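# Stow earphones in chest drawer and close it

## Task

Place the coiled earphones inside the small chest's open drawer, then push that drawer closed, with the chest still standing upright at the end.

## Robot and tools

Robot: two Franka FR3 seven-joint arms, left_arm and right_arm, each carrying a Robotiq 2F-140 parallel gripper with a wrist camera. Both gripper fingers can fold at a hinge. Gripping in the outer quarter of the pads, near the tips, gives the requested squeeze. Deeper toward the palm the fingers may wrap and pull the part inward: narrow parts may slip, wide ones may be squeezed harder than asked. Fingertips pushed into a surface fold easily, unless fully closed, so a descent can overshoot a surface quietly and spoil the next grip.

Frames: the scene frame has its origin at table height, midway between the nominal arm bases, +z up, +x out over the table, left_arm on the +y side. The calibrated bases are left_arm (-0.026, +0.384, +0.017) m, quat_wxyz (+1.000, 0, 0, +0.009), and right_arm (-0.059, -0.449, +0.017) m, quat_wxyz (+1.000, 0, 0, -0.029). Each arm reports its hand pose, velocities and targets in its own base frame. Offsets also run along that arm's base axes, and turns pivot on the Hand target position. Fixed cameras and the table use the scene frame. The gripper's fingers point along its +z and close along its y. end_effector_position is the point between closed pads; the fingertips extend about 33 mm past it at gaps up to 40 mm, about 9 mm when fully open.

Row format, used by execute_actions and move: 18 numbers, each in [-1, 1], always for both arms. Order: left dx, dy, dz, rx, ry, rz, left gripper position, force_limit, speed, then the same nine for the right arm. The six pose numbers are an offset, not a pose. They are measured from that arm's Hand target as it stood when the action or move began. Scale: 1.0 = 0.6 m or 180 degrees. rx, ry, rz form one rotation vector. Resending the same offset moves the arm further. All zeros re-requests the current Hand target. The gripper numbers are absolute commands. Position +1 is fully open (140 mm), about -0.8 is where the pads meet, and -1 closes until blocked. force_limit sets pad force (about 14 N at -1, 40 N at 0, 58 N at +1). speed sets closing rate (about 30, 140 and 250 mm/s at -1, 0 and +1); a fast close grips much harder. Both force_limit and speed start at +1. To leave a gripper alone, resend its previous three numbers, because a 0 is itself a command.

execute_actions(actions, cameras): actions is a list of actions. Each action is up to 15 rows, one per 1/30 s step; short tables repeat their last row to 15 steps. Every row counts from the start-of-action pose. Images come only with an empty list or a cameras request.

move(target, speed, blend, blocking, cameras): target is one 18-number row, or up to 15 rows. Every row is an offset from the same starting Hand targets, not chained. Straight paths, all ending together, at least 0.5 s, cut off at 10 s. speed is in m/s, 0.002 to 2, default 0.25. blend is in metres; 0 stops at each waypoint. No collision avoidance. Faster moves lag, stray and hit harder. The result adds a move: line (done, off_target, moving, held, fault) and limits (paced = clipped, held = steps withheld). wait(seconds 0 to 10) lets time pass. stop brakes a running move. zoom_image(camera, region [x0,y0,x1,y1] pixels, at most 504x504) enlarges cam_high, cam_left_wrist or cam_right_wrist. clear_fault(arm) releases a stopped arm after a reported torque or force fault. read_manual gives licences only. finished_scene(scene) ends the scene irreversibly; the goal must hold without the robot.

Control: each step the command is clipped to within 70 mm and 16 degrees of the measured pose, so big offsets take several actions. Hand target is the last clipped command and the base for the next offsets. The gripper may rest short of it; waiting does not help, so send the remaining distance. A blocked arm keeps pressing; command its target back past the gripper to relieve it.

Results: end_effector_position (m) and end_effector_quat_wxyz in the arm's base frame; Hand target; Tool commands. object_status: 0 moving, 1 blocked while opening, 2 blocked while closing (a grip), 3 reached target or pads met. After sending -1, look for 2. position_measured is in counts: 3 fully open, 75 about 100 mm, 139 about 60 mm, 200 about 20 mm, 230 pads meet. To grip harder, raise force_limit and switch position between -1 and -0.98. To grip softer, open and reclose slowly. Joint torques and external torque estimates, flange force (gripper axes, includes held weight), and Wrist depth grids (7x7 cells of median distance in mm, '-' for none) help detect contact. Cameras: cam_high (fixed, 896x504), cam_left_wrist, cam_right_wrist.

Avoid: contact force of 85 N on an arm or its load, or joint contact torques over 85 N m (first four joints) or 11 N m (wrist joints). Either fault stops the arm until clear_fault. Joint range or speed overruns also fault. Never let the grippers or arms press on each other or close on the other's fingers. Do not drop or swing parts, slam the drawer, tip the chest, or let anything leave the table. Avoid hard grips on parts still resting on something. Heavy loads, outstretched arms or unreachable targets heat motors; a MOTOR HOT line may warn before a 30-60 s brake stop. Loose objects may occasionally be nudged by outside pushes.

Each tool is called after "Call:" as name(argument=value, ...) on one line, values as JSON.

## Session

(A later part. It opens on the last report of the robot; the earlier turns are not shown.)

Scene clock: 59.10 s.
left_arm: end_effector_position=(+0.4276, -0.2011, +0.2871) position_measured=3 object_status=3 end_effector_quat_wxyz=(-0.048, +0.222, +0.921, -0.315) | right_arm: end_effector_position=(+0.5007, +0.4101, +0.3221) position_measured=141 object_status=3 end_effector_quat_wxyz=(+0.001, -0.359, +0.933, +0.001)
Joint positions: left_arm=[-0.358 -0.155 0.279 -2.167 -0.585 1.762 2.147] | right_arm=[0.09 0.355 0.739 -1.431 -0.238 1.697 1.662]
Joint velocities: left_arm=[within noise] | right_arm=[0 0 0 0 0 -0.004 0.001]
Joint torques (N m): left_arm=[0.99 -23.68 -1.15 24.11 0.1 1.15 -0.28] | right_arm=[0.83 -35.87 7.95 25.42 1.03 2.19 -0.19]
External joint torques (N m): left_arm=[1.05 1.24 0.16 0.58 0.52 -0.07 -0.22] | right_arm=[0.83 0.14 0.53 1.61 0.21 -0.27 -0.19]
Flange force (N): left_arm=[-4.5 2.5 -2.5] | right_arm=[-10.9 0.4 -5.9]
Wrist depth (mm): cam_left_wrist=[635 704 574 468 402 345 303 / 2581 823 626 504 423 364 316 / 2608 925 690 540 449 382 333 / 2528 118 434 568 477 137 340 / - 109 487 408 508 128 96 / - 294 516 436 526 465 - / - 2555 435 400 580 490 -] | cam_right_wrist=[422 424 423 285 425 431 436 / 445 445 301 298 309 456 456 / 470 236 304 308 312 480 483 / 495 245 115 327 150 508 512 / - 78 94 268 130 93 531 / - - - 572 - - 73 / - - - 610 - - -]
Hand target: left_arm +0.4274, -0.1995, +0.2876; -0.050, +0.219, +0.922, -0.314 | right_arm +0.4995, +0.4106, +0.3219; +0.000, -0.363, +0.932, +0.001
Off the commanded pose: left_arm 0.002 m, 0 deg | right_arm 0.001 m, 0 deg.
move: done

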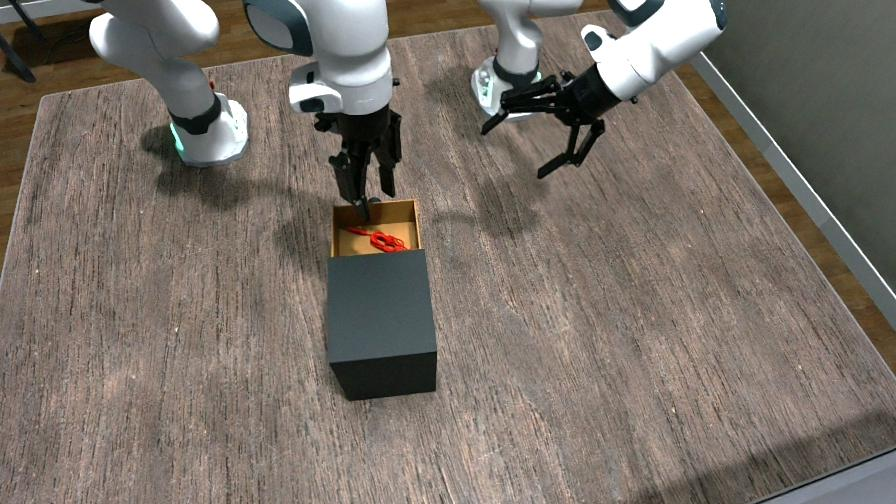

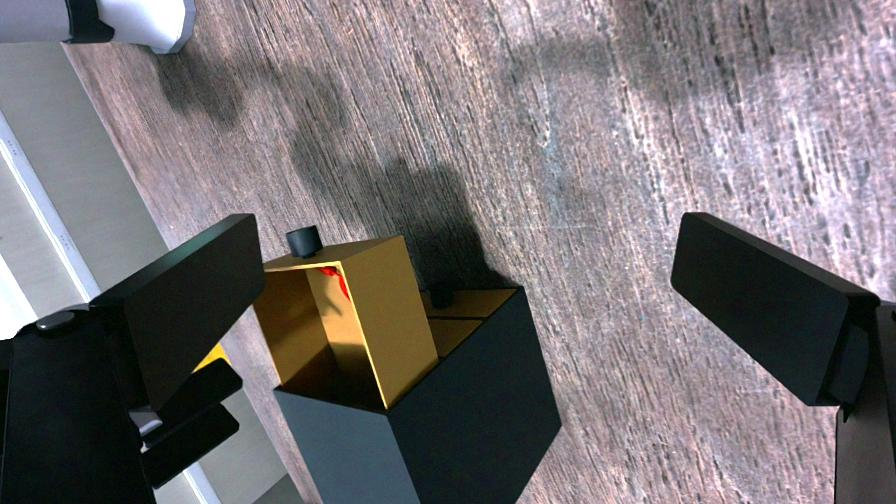

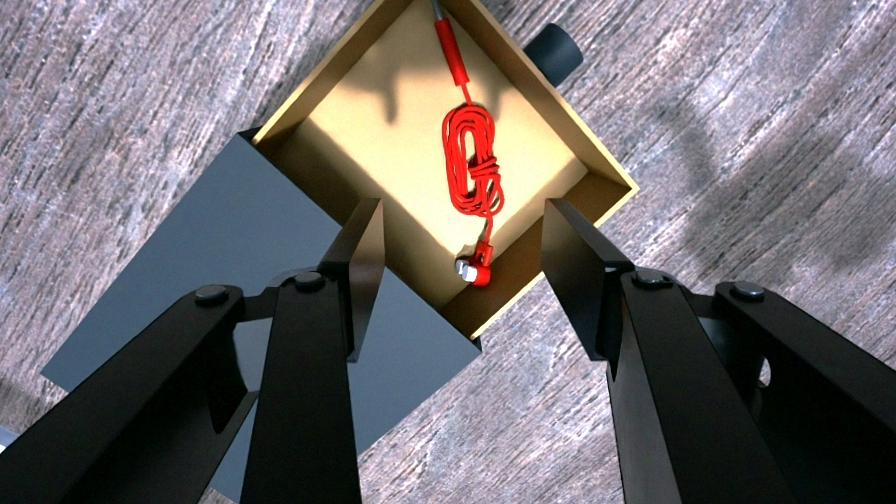

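Call:
move(target=[[0, 0, 0, 0, 0, 0, 1, 1, 1, -0.2523, 0.0008, 0, 0, 0, -0.2517, -1, -1, 0], [0, 0, 0, 0, 0, 0, 1, 1, 1, -0.2523, 0.0008, -0.2432, 0, 0, -0.2517, -1, -1, 0]], speed=0.2, blend=0.03, cameras=["all"])

Scene clock: 65.70 s.
left_arm: end_effector_position=(+0.4276, -0.2011, +0.2871) position_measured=3 object_status=3 end_effector_quat_wxyz=(-0.048, +0.222, +0.921, -0.315) | right_arm: end_effector_position=(+0.3479, +0.4096, +0.1758) position_measured=233 object_status=3 end_effector_quat_wxyz=(-0.001, +0.022, +1.000, +0.000)
Joint positions: left_arm=[-0.358 -0.155 0.279 -2.167 -0.585 1.762 2.147] | right_arm=[0.103 0.025 0.766 -2.164 -0.02 2.181 2.496]
Joint velocities: left_arm=[within noise] | right_arm=[0 0 0 0.001 -0.001 0.001 0.005]
Joint torques (N m): left_arm=[0.97 -23.74 -1.06 24.04 0.1 1.13 -0.23] | right_arm=[1.06 -22.52 0.98 25.12 0.63 2.79 0.12]
External joint torques (N m): left_arm=[1.03 1.18 0.25 0.51 0.53 -0.09 -0.17] | right_arm=[1.01 0.01 0.37 1.84 -0.12 0.36 0.12]
Flange force (N): left_arm=[-4.1 2.5 -2.4] | right_arm=[-3.4 6.8 -1.0]
Wrist depth (mm): cam_left_wrist=[642 694 578 473 398 347 304 / 1082 818 627 508 421 362 319 / 281 340 664 538 451 381 331 / 251 118 495 566 479 137 339 / - 109 480 412 513 128 96 / - 110 511 396 534 466 - / - - - 426 578 489 -] | cam_right_wrist=[294 295 297 297 299 300 300 / 310 310 313 313 315 315 316 / 325 327 329 329 331 333 335 / 344 345 348 124 346 352 353 / 364 362 - 88 88 367 375 / 383 - - - 70 - 394 / - - - - - - -]
Hand target: left_arm +0.4274, -0.1995, +0.2876; -0.050, +0.219, +0.922, -0.314 | right_arm +0.3481, +0.4111, +0.1760; +0.000, +0.024, +1.000, +0.001
Off the commanded pose: left_arm 0.002 m, 0 deg | right_arm 0.001 m, 0 deg.
move: done

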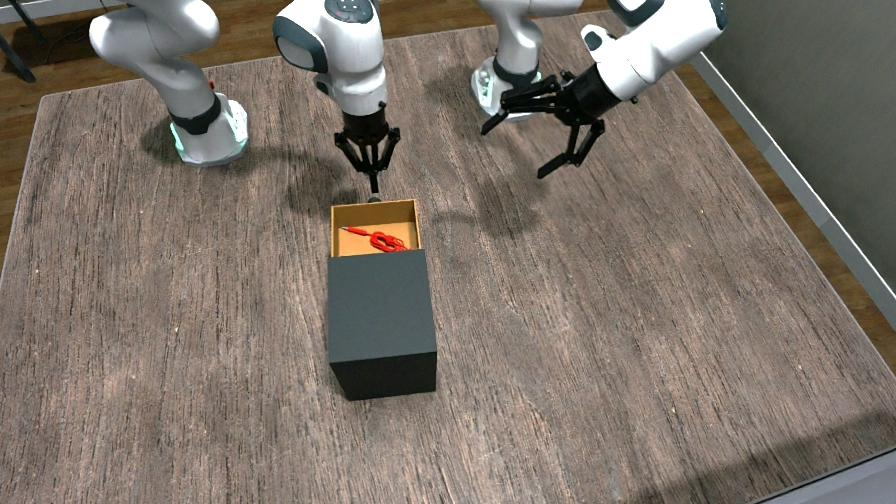

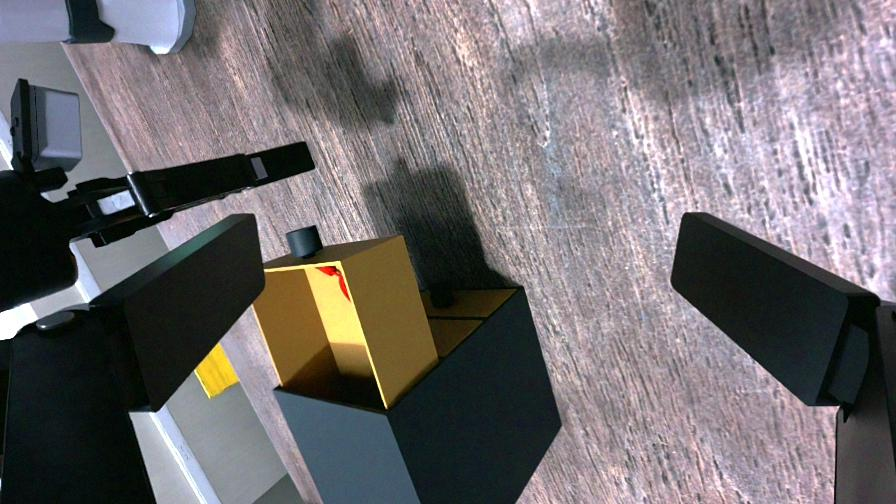

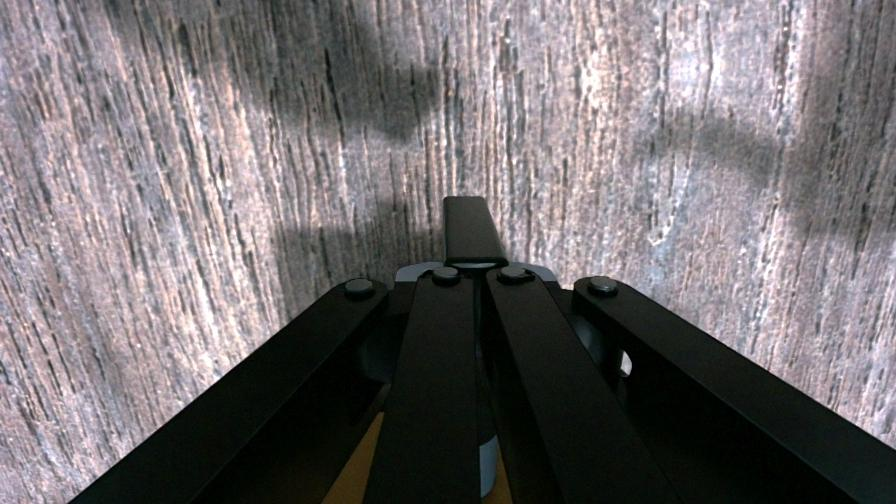

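Call:
move(target=[[0, 0, 0, 0, 0, 0, 1, 1, 1, 0.05, -0.0028, 0, 0, 0, 0, -1, -1, 0], [0, 0, 0, 0, 0, 0, 1, 1, 1, 0.2163, -0.0121, 0, 0, 0, 0, -1, -1, 0]], speed=[0.06, 0.05], blend=0.01, cameras=["all"])

Scene clock: 69.47 s.
left_arm: end_effector_position=(+0.4276, -0.2011, +0.2871) position_measured=3 object_status=3 end_effector_quat_wxyz=(-0.048, +0.222, +0.921, -0.315) | right_arm: end_effector_position=(+0.4779, +0.4045, +0.1764) position_measured=233 object_status=3 end_effector_quat_wxyz=(+0.000, +0.028, +1.000, +0.002)
Joint positions: left_arm=[-0.358 -0.155 0.279 -2.167 -0.585 1.762 2.147] | right_arm=[0.096 0.334 0.67 -1.823 -0.233 2.08 2.48]
Joint velocities: left_arm=[within noise] | right_arm=[0 0.001 0 0 -0.003 -0.003 -0.003]
Joint torques (N m): left_arm=[1 -23.69 -1.11 24.11 0.1 1.15 -0.28] | right_arm=[0.49 -34.64 6.91 24.88 0.7 2.18 -0.36]
External joint torques (N m): left_arm=[1.09 1.28 0.23 0.54 0.53 -0.07 -0.21] | right_arm=[0.46 0.28 -0.04 1.48 -0.1 -0.28 -0.36]
Flange force (N): left_arm=[-4.4 2.6 -2.4] | right_arm=[-6.2 5.8 -2.1]
Wrist depth (mm): cam_left_wrist=[644 688 572 472 400 344 303 / 1087 834 629 504 424 360 318 / - 939 685 540 448 382 331 / - 118 733 590 478 137 337 / - 110 409 460 515 128 96 / - 286 475 416 528 471 - / - 2636 475 408 591 494 -] | cam_right_wrist=[292 293 295 296 298 299 299 / 307 308 310 311 314 315 315 / 323 325 327 328 330 331 333 / 341 343 346 123 345 350 353 / 363 360 - 88 88 368 375 / 380 - - - 70 - 394 / - - - - - - -]
Hand target: left_arm +0.4274, -0.1995, +0.2876; -0.050, +0.219, +0.922, -0.314 | right_arm +0.4779, +0.4039, +0.1760; +0.000, +0.024, +1.000, +0.001
Off the commanded pose: left_arm 0.002 m, 0 deg | right_arm 0.001 m, 0 deg.
move: done

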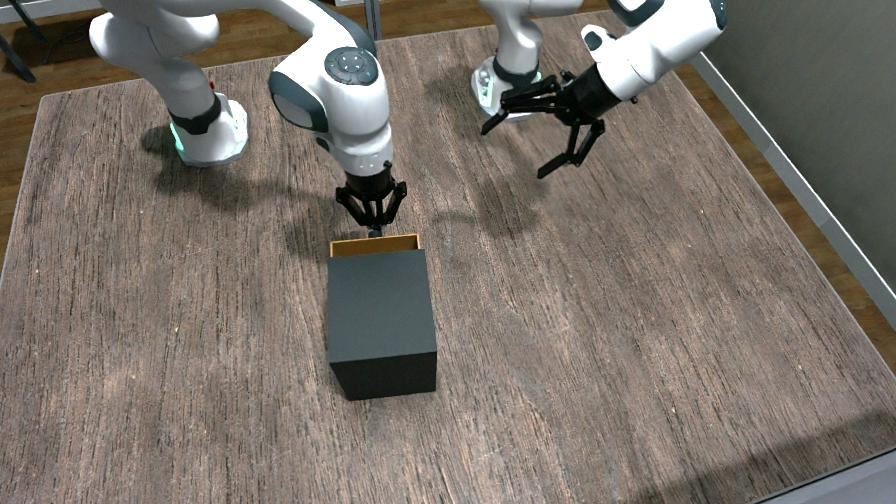

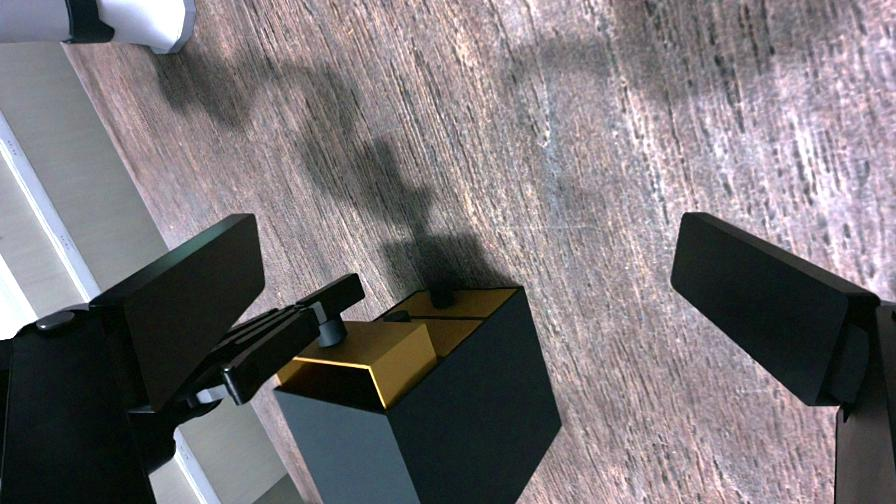

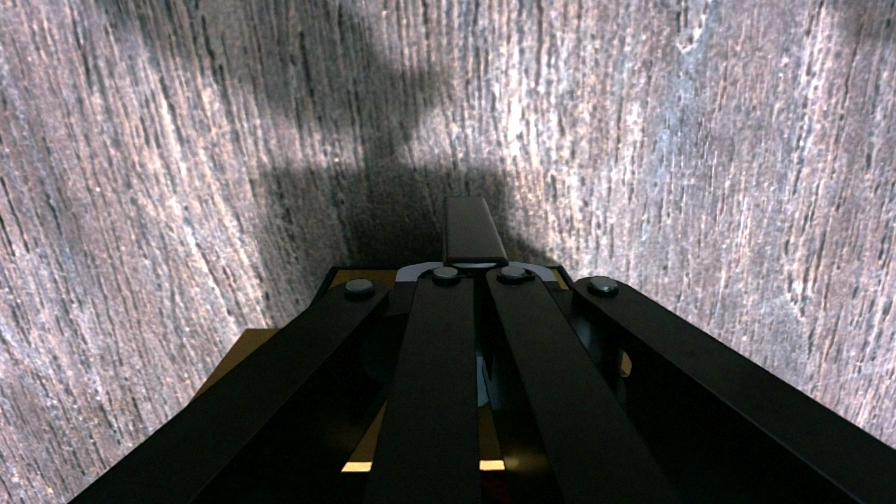

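Call:
move(target=[0, 0, 0, 0, 0, 0, 1, 1, 1, 0.0466, -0.0026, 0, 0, 0, 0, -1, -1, 0], speed=0.05, cameras=["cam_high", "cam_left_wrist"])

Scene clock: 70.80 s.
left_arm: end_effector_position=(+0.4276, -0.2011, +0.2871) position_measured=3 object_status=3 end_effector_quat_wxyz=(-0.048, +0.222, +0.921, -0.315) | right_arm: end_effector_position=(+0.5060, +0.4028, +0.1764) position_measured=233 object_status=3 end_effector_quat_wxyz=(+0.000, +0.028, +1.000, +0.002)
Joint positions: left_arm=[-0.358 -0.155 0.279 -2.167 -0.585 1.762 2.147] | right_arm=[0.102 0.404 0.654 -1.73 -0.269 2.045 2.467]
Joint velocities: left_arm=[within noise] | right_arm=[0 0.001 0 0 -0.003 -0.005 -0.003]
Joint torques (N m): left_arm=[0.99 -23.71 -1.05 24.09 0.11 1.14 -0.25] | right_arm=[0.65 -37.44 8.09 25.14 0.64 2.21 -0.35]
External joint torques (N m): left_arm=[1.01 1.23 0.21 0.56 0.53 -0.08 -0.19] | right_arm=[0.56 0.02 -0.04 1.91 -0.17 -0.24 -0.35]
Flange force (N): left_arm=[-4.4 2.5 -2.5] | right_arm=[-7.7 7.0 -2.8]
Wrist depth (mm): cam_left_wrist=[640 708 579 470 397 345 304 / 1016 826 624 506 418 362 316 / - 918 686 539 448 382 332 / - 118 746 583 479 137 339 / - 109 716 499 510 128 96 / - 300 353 416 528 468 - / - 294 449 406 574 494 -] | cam_right_wrist=[292 293 295 296 297 299 299 / 307 308 310 311 312 313 314 / 324 325 326 327 330 330 333 / 341 344 336 124 339 350 352 / 363 361 - 88 88 367 373 / 381 - - - 70 - 392 / - - - - - - -]
Hand target: left_arm +0.4274, -0.1995, +0.2876; -0.050, +0.219, +0.922, -0.314 | right_arm +0.5058, +0.4023, +0.1760; +0.000, +0.024, +1.000, +0.001
Off the commanded pose: left_arm 0.002 m, 0 deg | right_arm 0.001 m, 1 deg.
move: done
Images, in order (width x height): cam_high 896x504, cam_left_wrist 896x504.

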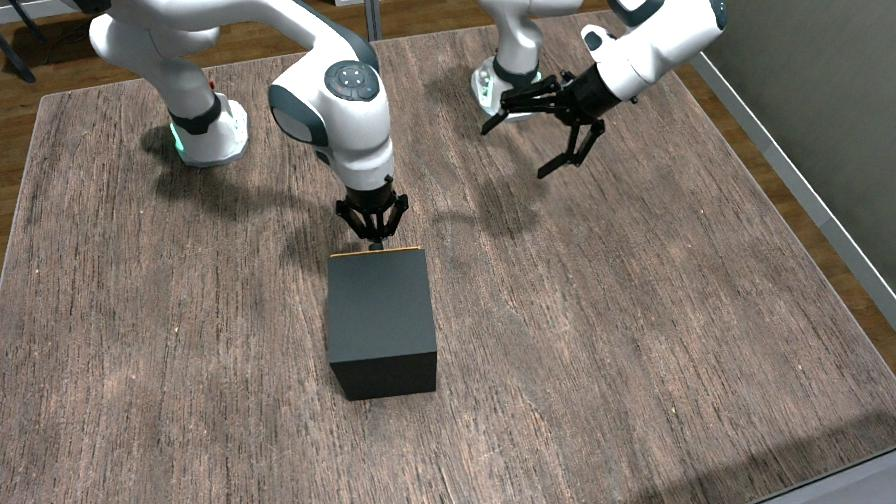

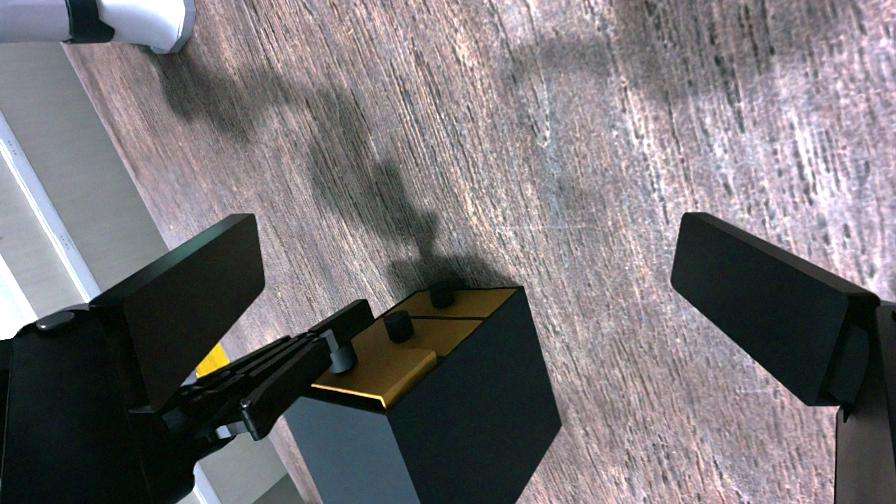

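Call:
move(target=[0, 0, 0, 0, 0, 0, 1, 1, 1, 0.01, -0.0006, 0, 0, 0, 0, -1, -1, 0], speed=0.03, cameras=["cam_high", "cam_left_wrist"])

Call:
zoom_image(camera="cam_left_wrist", region=[280, 270, 560, 430])

Scene clock: 89.60 s.
left_arm: end_effector_position=(+0.4276, -0.2011, +0.2871) position_measured=3 object_status=3 end_effector_quat_wxyz=(-0.048, +0.222, +0.921, -0.315) | right_arm: end_effector_position=(+0.5112, +0.4031, +0.1765) position_measured=233 object_status=3 end_effector_quat_wxyz=(+0.000, +0.027, +1.000, +0.002)
Joint positions: left_arm=[-0.358 -0.155 0.279 -2.167 -0.585 1.762 2.147] | right_arm=[0.102 0.419 0.653 -1.709 -0.277 2.037 2.464]
Joint velocities: left_arm=[within noise] | right_arm=[0 0.003 -0.001 0.002 -0.001 -0.003 -0.003]
Joint torques (N m): left_arm=[0.97 -23.67 -1.1 24.04 0.09 1.14 -0.29] | right_arm=[0.2 -37.26 8.23 24.17 0.48 2.08 -0.08]
External joint torques (N m): left_arm=[1.04 1.11 0.21 0.6 0.52 -0.06 -0.23] | right_arm=[0.13 0.85 -0.19 0.92 -0.34 -0.37 -0.08]
Flange force (N): left_arm=[-4.2 2.3 -2.5] | right_arm=[-6.5 5.8 -0.8]
Wrist depth (mm): cam_left_wrist=[656 698 575 474 396 345 304 / 1251 826 624 504 420 364 317 / 2273 925 688 539 450 382 334 / - 118 753 587 477 137 339 / - 109 777 507 510 128 96 / - 307 369 418 536 466 - / - 289 - 392 579 495 -] | cam_right_wrist=[292 294 294 296 297 298 298 / 307 308 311 311 312 314 314 / 322 324 327 327 328 331 333 / 342 343 337 123 343 350 351 / 362 360 - 88 88 366 374 / 380 - - - 70 - 395 / - - - - - - -]
Hand target: left_arm +0.4274, -0.1995, +0.2876; -0.050, +0.219, +0.922, -0.314 | right_arm +0.5118, +0.4019, +0.1760; +0.000, +0.024, +1.000, +0.001
Off the commanded pose: left_arm 0.002 m, 0 deg | right_arm 0.001 m, 0 deg.
move: done
Images, in order (width x height): cam_high 896x504, cam_left_wrist 896x504.

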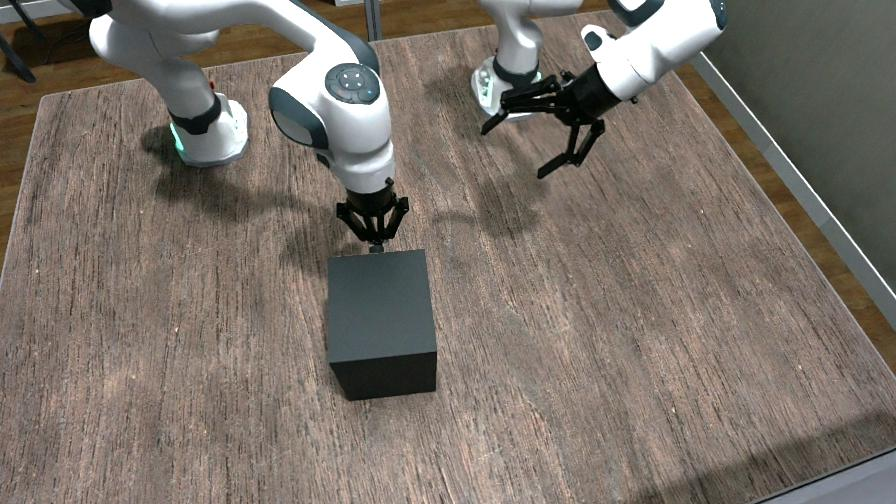

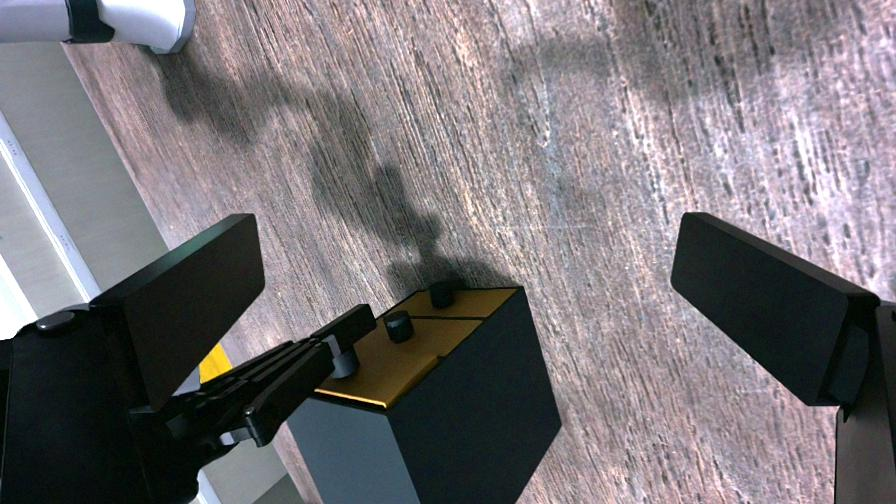

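Scaled by 1.800 from the camera's 896x504 image, which has a finer 1280x720 frame.

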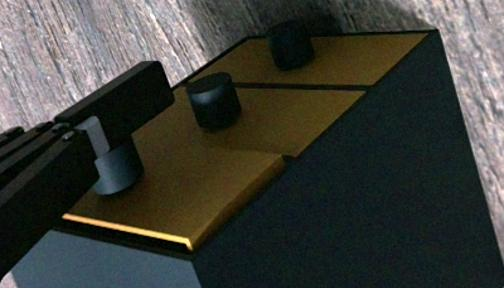

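Call:
move(target=[0, 0, 0, 0, 0, 0, 1, 1, 1, 0.0083, -0.0005, 0, 0, 0, 0, -1, -1, 0], speed=0.03, cameras=["cam_high", "cam_left_wrist"])

Call:
zoom_image(camera="cam_left_wrist", region=[280, 270, 560, 430])

Scene clock: 90.57 s.
left_arm: end_effector_position=(+0.4276, -0.2011, +0.2871) position_measured=3 object_status=3 end_effector_quat_wxyz=(-0.048, +0.222, +0.921, -0.315) | right_arm: end_effector_position=(+0.5161, +0.4030, +0.1766) position_measured=233 object_status=3 end_effector_quat_wxyz=(+0.000, +0.027, +1.000, +0.002)
Joint positions: left_arm=[-0.358 -0.155 0.279 -2.167 -0.585 1.762 2.147] | right_arm=[0.102 0.432 0.653 -1.691 -0.285 2.029 2.462]
Joint torques (N m): left_arm=[1.04 -23.67 -1.12 24.11 0.1 1.15 -0.25] | right_arm=[0.13 -38.97 8.42 25.43 0.57 2.27 -0.27]
External joint torques (N m): left_arm=[1.13 1.36 0.23 0.52 0.54 -0.07 -0.19] | right_arm=[0.05 -0.43 -0.22 2.21 -0.25 -0.18 -0.27]
Flange force (N): left_arm=[-4.6 2.8 -2.4] | right_arm=[-7.7 6.2 -3.5]
Wrist depth (mm): cam_left_wrist=[649 700 576 475 396 344 303 / 1016 818 629 508 423 363 318 / - 925 683 541 448 382 332 / - 118 755 586 479 137 339 / - 109 812 493 512 128 96 / - 311 375 395 536 463 - / - 289 479 419 578 494 -] | cam_right_wrist=[292 293 295 294 297 298 299 / 306 308 310 311 313 313 315 / 324 325 327 326 330 332 333 / 342 343 335 114 327 351 352 / 362 360 - 88 88 368 373 / 382 - - - 70 - 394 / - - - - - - -]
Hand target: left_arm +0.4274, -0.1995, +0.2876; -0.050, +0.219, +0.922, -0.314 | right_arm +0.5168, +0.4016, +0.1760; +0.000, +0.024, +1.000, +0.001
Off the commanded pose: left_arm 0.002 m, 0 deg | right_arm 0.002 m, 0 deg.
move: done
Images, in order (width x height): cam_high 896x504, cam_left_wrist 896x504.

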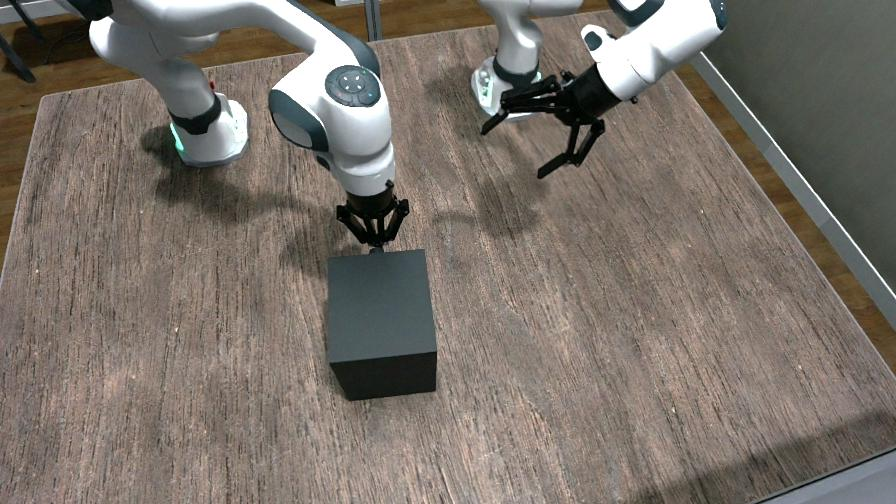

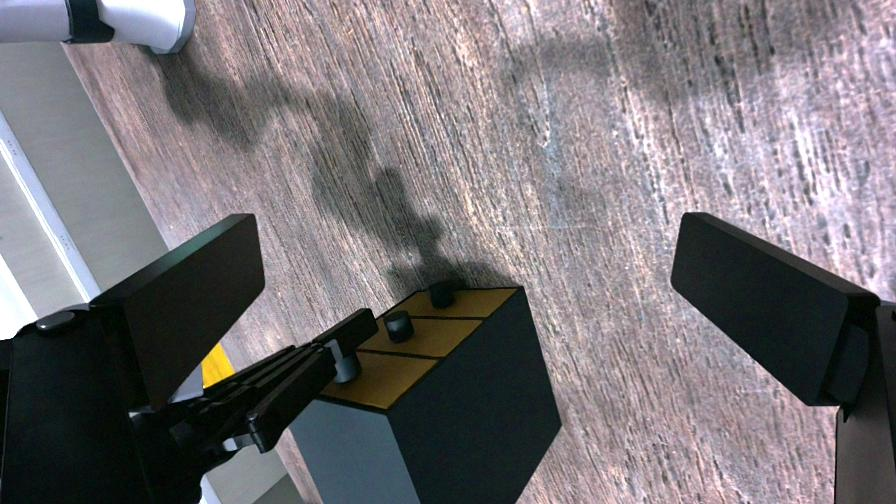

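Scaled by 1.800 from the camera's 896x504 image, which has a finer 1280x720 frame.

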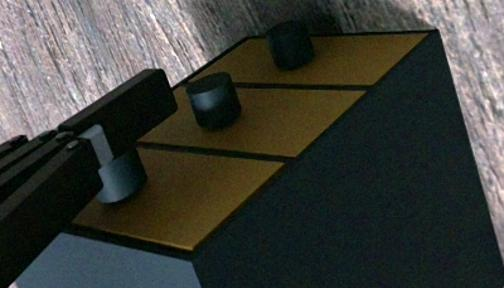

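Call:
move(target=[0, 0, 0, 0, 0, 0, 1, 1, 1, 0.005, -0.0003, 0, 0, 0, 0, -1, -1, 0], speed=0.02, cameras=["cam_high", "cam_left_wrist"])

Call:
zoom_image(camera="cam_left_wrist", region=[280, 270, 560, 430])

Scene clock: 91.57 s.
left_arm: end_effector_position=(+0.4276, -0.2011, +0.2871) position_measured=3 object_status=3 end_effector_quat_wxyz=(-0.048, +0.222, +0.921, -0.315) | right_arm: end_effector_position=(+0.5174, +0.4028, +0.1766) position_measured=233 object_status=3 end_effector_quat_wxyz=(-0.001, +0.027, +1.000, +0.001)
Joint positions: left_arm=[-0.358 -0.155 0.279 -2.167 -0.585 1.762 2.147] | right_arm=[0.103 0.439 0.653 -1.681 -0.287 2.021 2.461]
Joint velocities: left_arm=[within noise] | right_arm=[0.001 0.002 -0.001 0.003 -0.001 -0.003 -0.002]
Joint torques (N m): left_arm=[0.99 -23.7 -1.1 24.11 0.1 1.14 -0.23] | right_arm=[-0.14 -38.02 7.63 26.07 0.14 2.62 -0.2]
External joint torques (N m): left_arm=[0.97 1.31 0.13 0.53 0.52 -0.08 -0.17] | right_arm=[-0.2 0.92 -1.14 2.76 -0.68 0.16 -0.21]
Flange force (N): left_arm=[-4.6 2.6 -2.3] | right_arm=[-13.7 10.9 -1.6]
Wrist depth (mm): cam_left_wrist=[645 698 575 470 399 345 304 / 2816 818 624 507 421 362 317 / 2253 932 679 543 450 382 332 / - 118 753 582 477 137 339 / - 110 805 494 510 128 96 / - 318 369 429 535 468 - / - 291 1106 450 579 493 -] | cam_right_wrist=[292 294 295 296 297 298 298 / 308 309 310 311 312 313 314 / 325 326 327 325 329 330 332 / 343 344 322 114 325 351 351 / 363 361 - 88 88 367 373 / 382 - - - 70 - 391 / - - - - - - -]
Hand target: left_arm +0.4274, -0.1995, +0.2876; -0.050, +0.219, +0.922, -0.314 | right_arm +0.5198, +0.4015, +0.1760; +0.000, +0.024, +1.000, +0.001
Off the commanded pose: left_arm 0.002 m, 0 deg | right_arm 0.003 m, 0 deg.
move: done
Images, in order (width x height): cam_high 896x504, cam_left_wrist 896x504.

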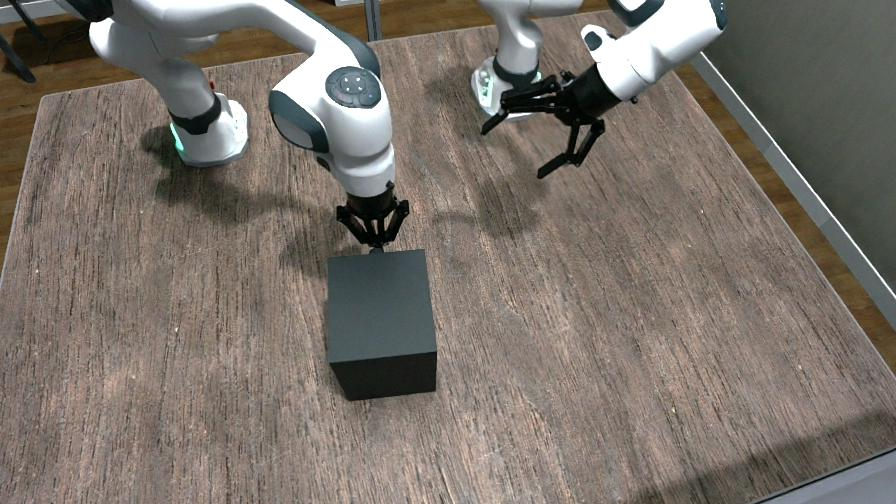

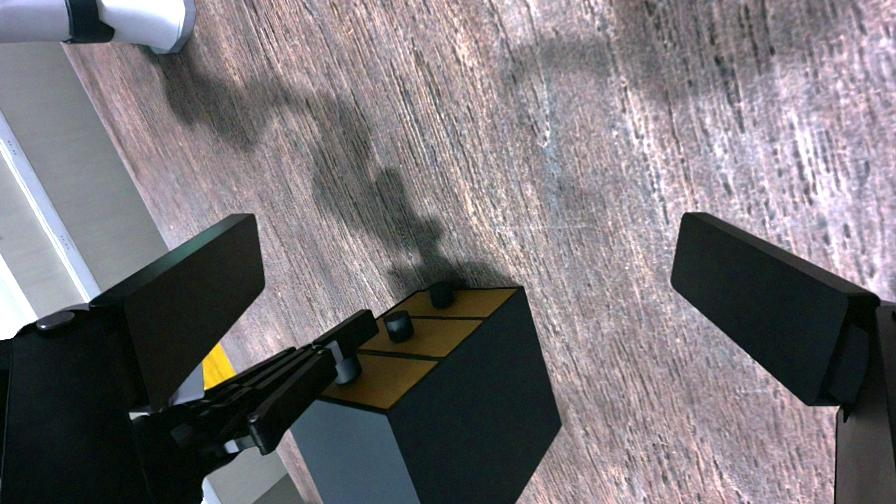

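Scaled by 1.800 from the camera's 896x504 image, which has a finer 1280x720 frame.

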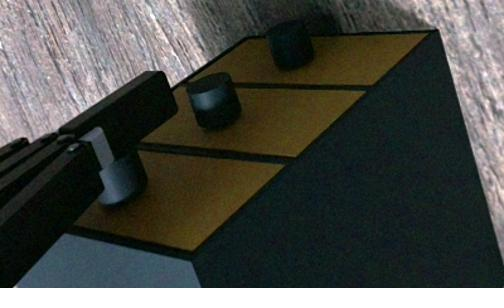

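Call:
move(target=[0, 0, 0, 0, 0, 0, 1, 1, 1, -0.13, 0.0073, 0, 0, 0, 0, -1, -1, 0], speed=0.15, cameras=["cam_high", "cam_left_wrist"])

Call:
zoom_image(camera="cam_left_wrist", region=[280, 270, 560, 430])

Scene clock: 93.17 s.
left_arm: end_effector_position=(+0.4276, -0.2011, +0.2871) position_measured=3 object_status=3 end_effector_quat_wxyz=(-0.048, +0.222, +0.921, -0.315) | right_arm: end_effector_position=(+0.4407, +0.4060, +0.1753) position_measured=233 object_status=3 end_effector_quat_wxyz=(-0.001, +0.019, +1.000, -0.001)
Joint positions: left_arm=[-0.358 -0.155 0.279 -2.167 -0.585 1.762 2.147] | right_arm=[0.076 0.254 0.715 -1.928 -0.194 2.112 2.485]
Joint velocities: left_arm=[within noise] | right_arm=[0 0 0 0 -0.001 0.005 0.002]
Joint torques (N m): left_arm=[0.97 -23.72 -1.1 24.1 0.09 1.15 -0.23] | right_arm=[-0.19 -32.2 5.49 24.11 1.32 2.73 0.24]
External joint torques (N m): left_arm=[0.98 1.17 0.16 0.6 0.51 -0.07 -0.16] | right_arm=[-0.22 -0.99 -0.1 0.75 0.54 0.28 0.24]
Flange force (N): left_arm=[-4.4 2.4 -2.4] | right_arm=[1.4 -1.5 -2.0]
Wrist depth (mm): cam_left_wrist=[644 702 574 470 399 345 303 / 1063 826 629 503 422 362 316 / 2360 935 677 539 447 384 332 / - 118 696 589 478 137 338 / - 109 834 481 511 127 96 / - 110 - 434 535 468 - / - - - 434 576 489 -] | cam_right_wrist=[293 294 295 297 297 297 297 / 307 310 311 311 312 313 314 / 325 326 327 327 330 330 331 / 343 343 345 123 345 349 350 / 362 360 - 88 88 366 371 / 382 - - - 70 - 391 / - - - - - - -]
Hand target: left_arm +0.4274, -0.1995, +0.2876; -0.050, +0.219, +0.922, -0.314 | right_arm +0.4418, +0.4058, +0.1760; +0.000, +0.024, +1.000, +0.001
Off the commanded pose: left_arm 0.002 m, 0 deg | right_arm 0.001 m, 1 deg.
move: done
Images, in order (width x height): cam_high 896x504, cam_left_wrist 896x504.

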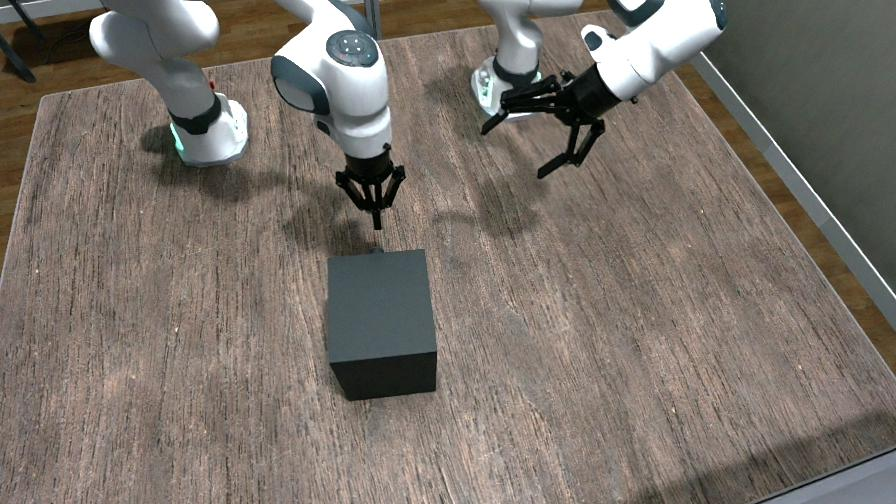

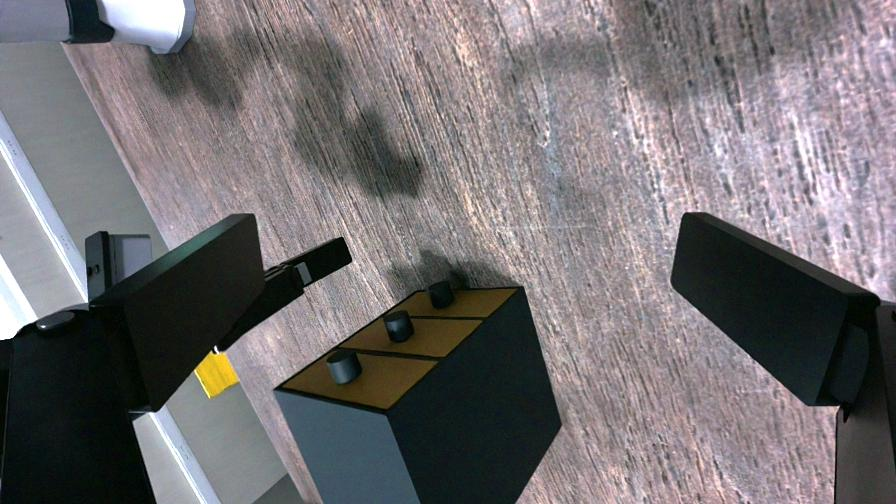

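Scaled by 1.800 from the camera's 896x504 image, which has a finer 1280x720 frame.

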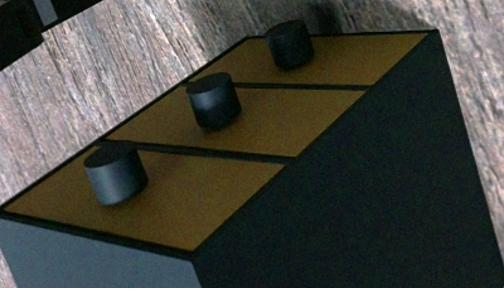

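The drawer is closed with its front flush with the other two. The earphones are inside and the chest is upright.

Call:
finished_scene(scene=1)

The scene is finished: the task was done.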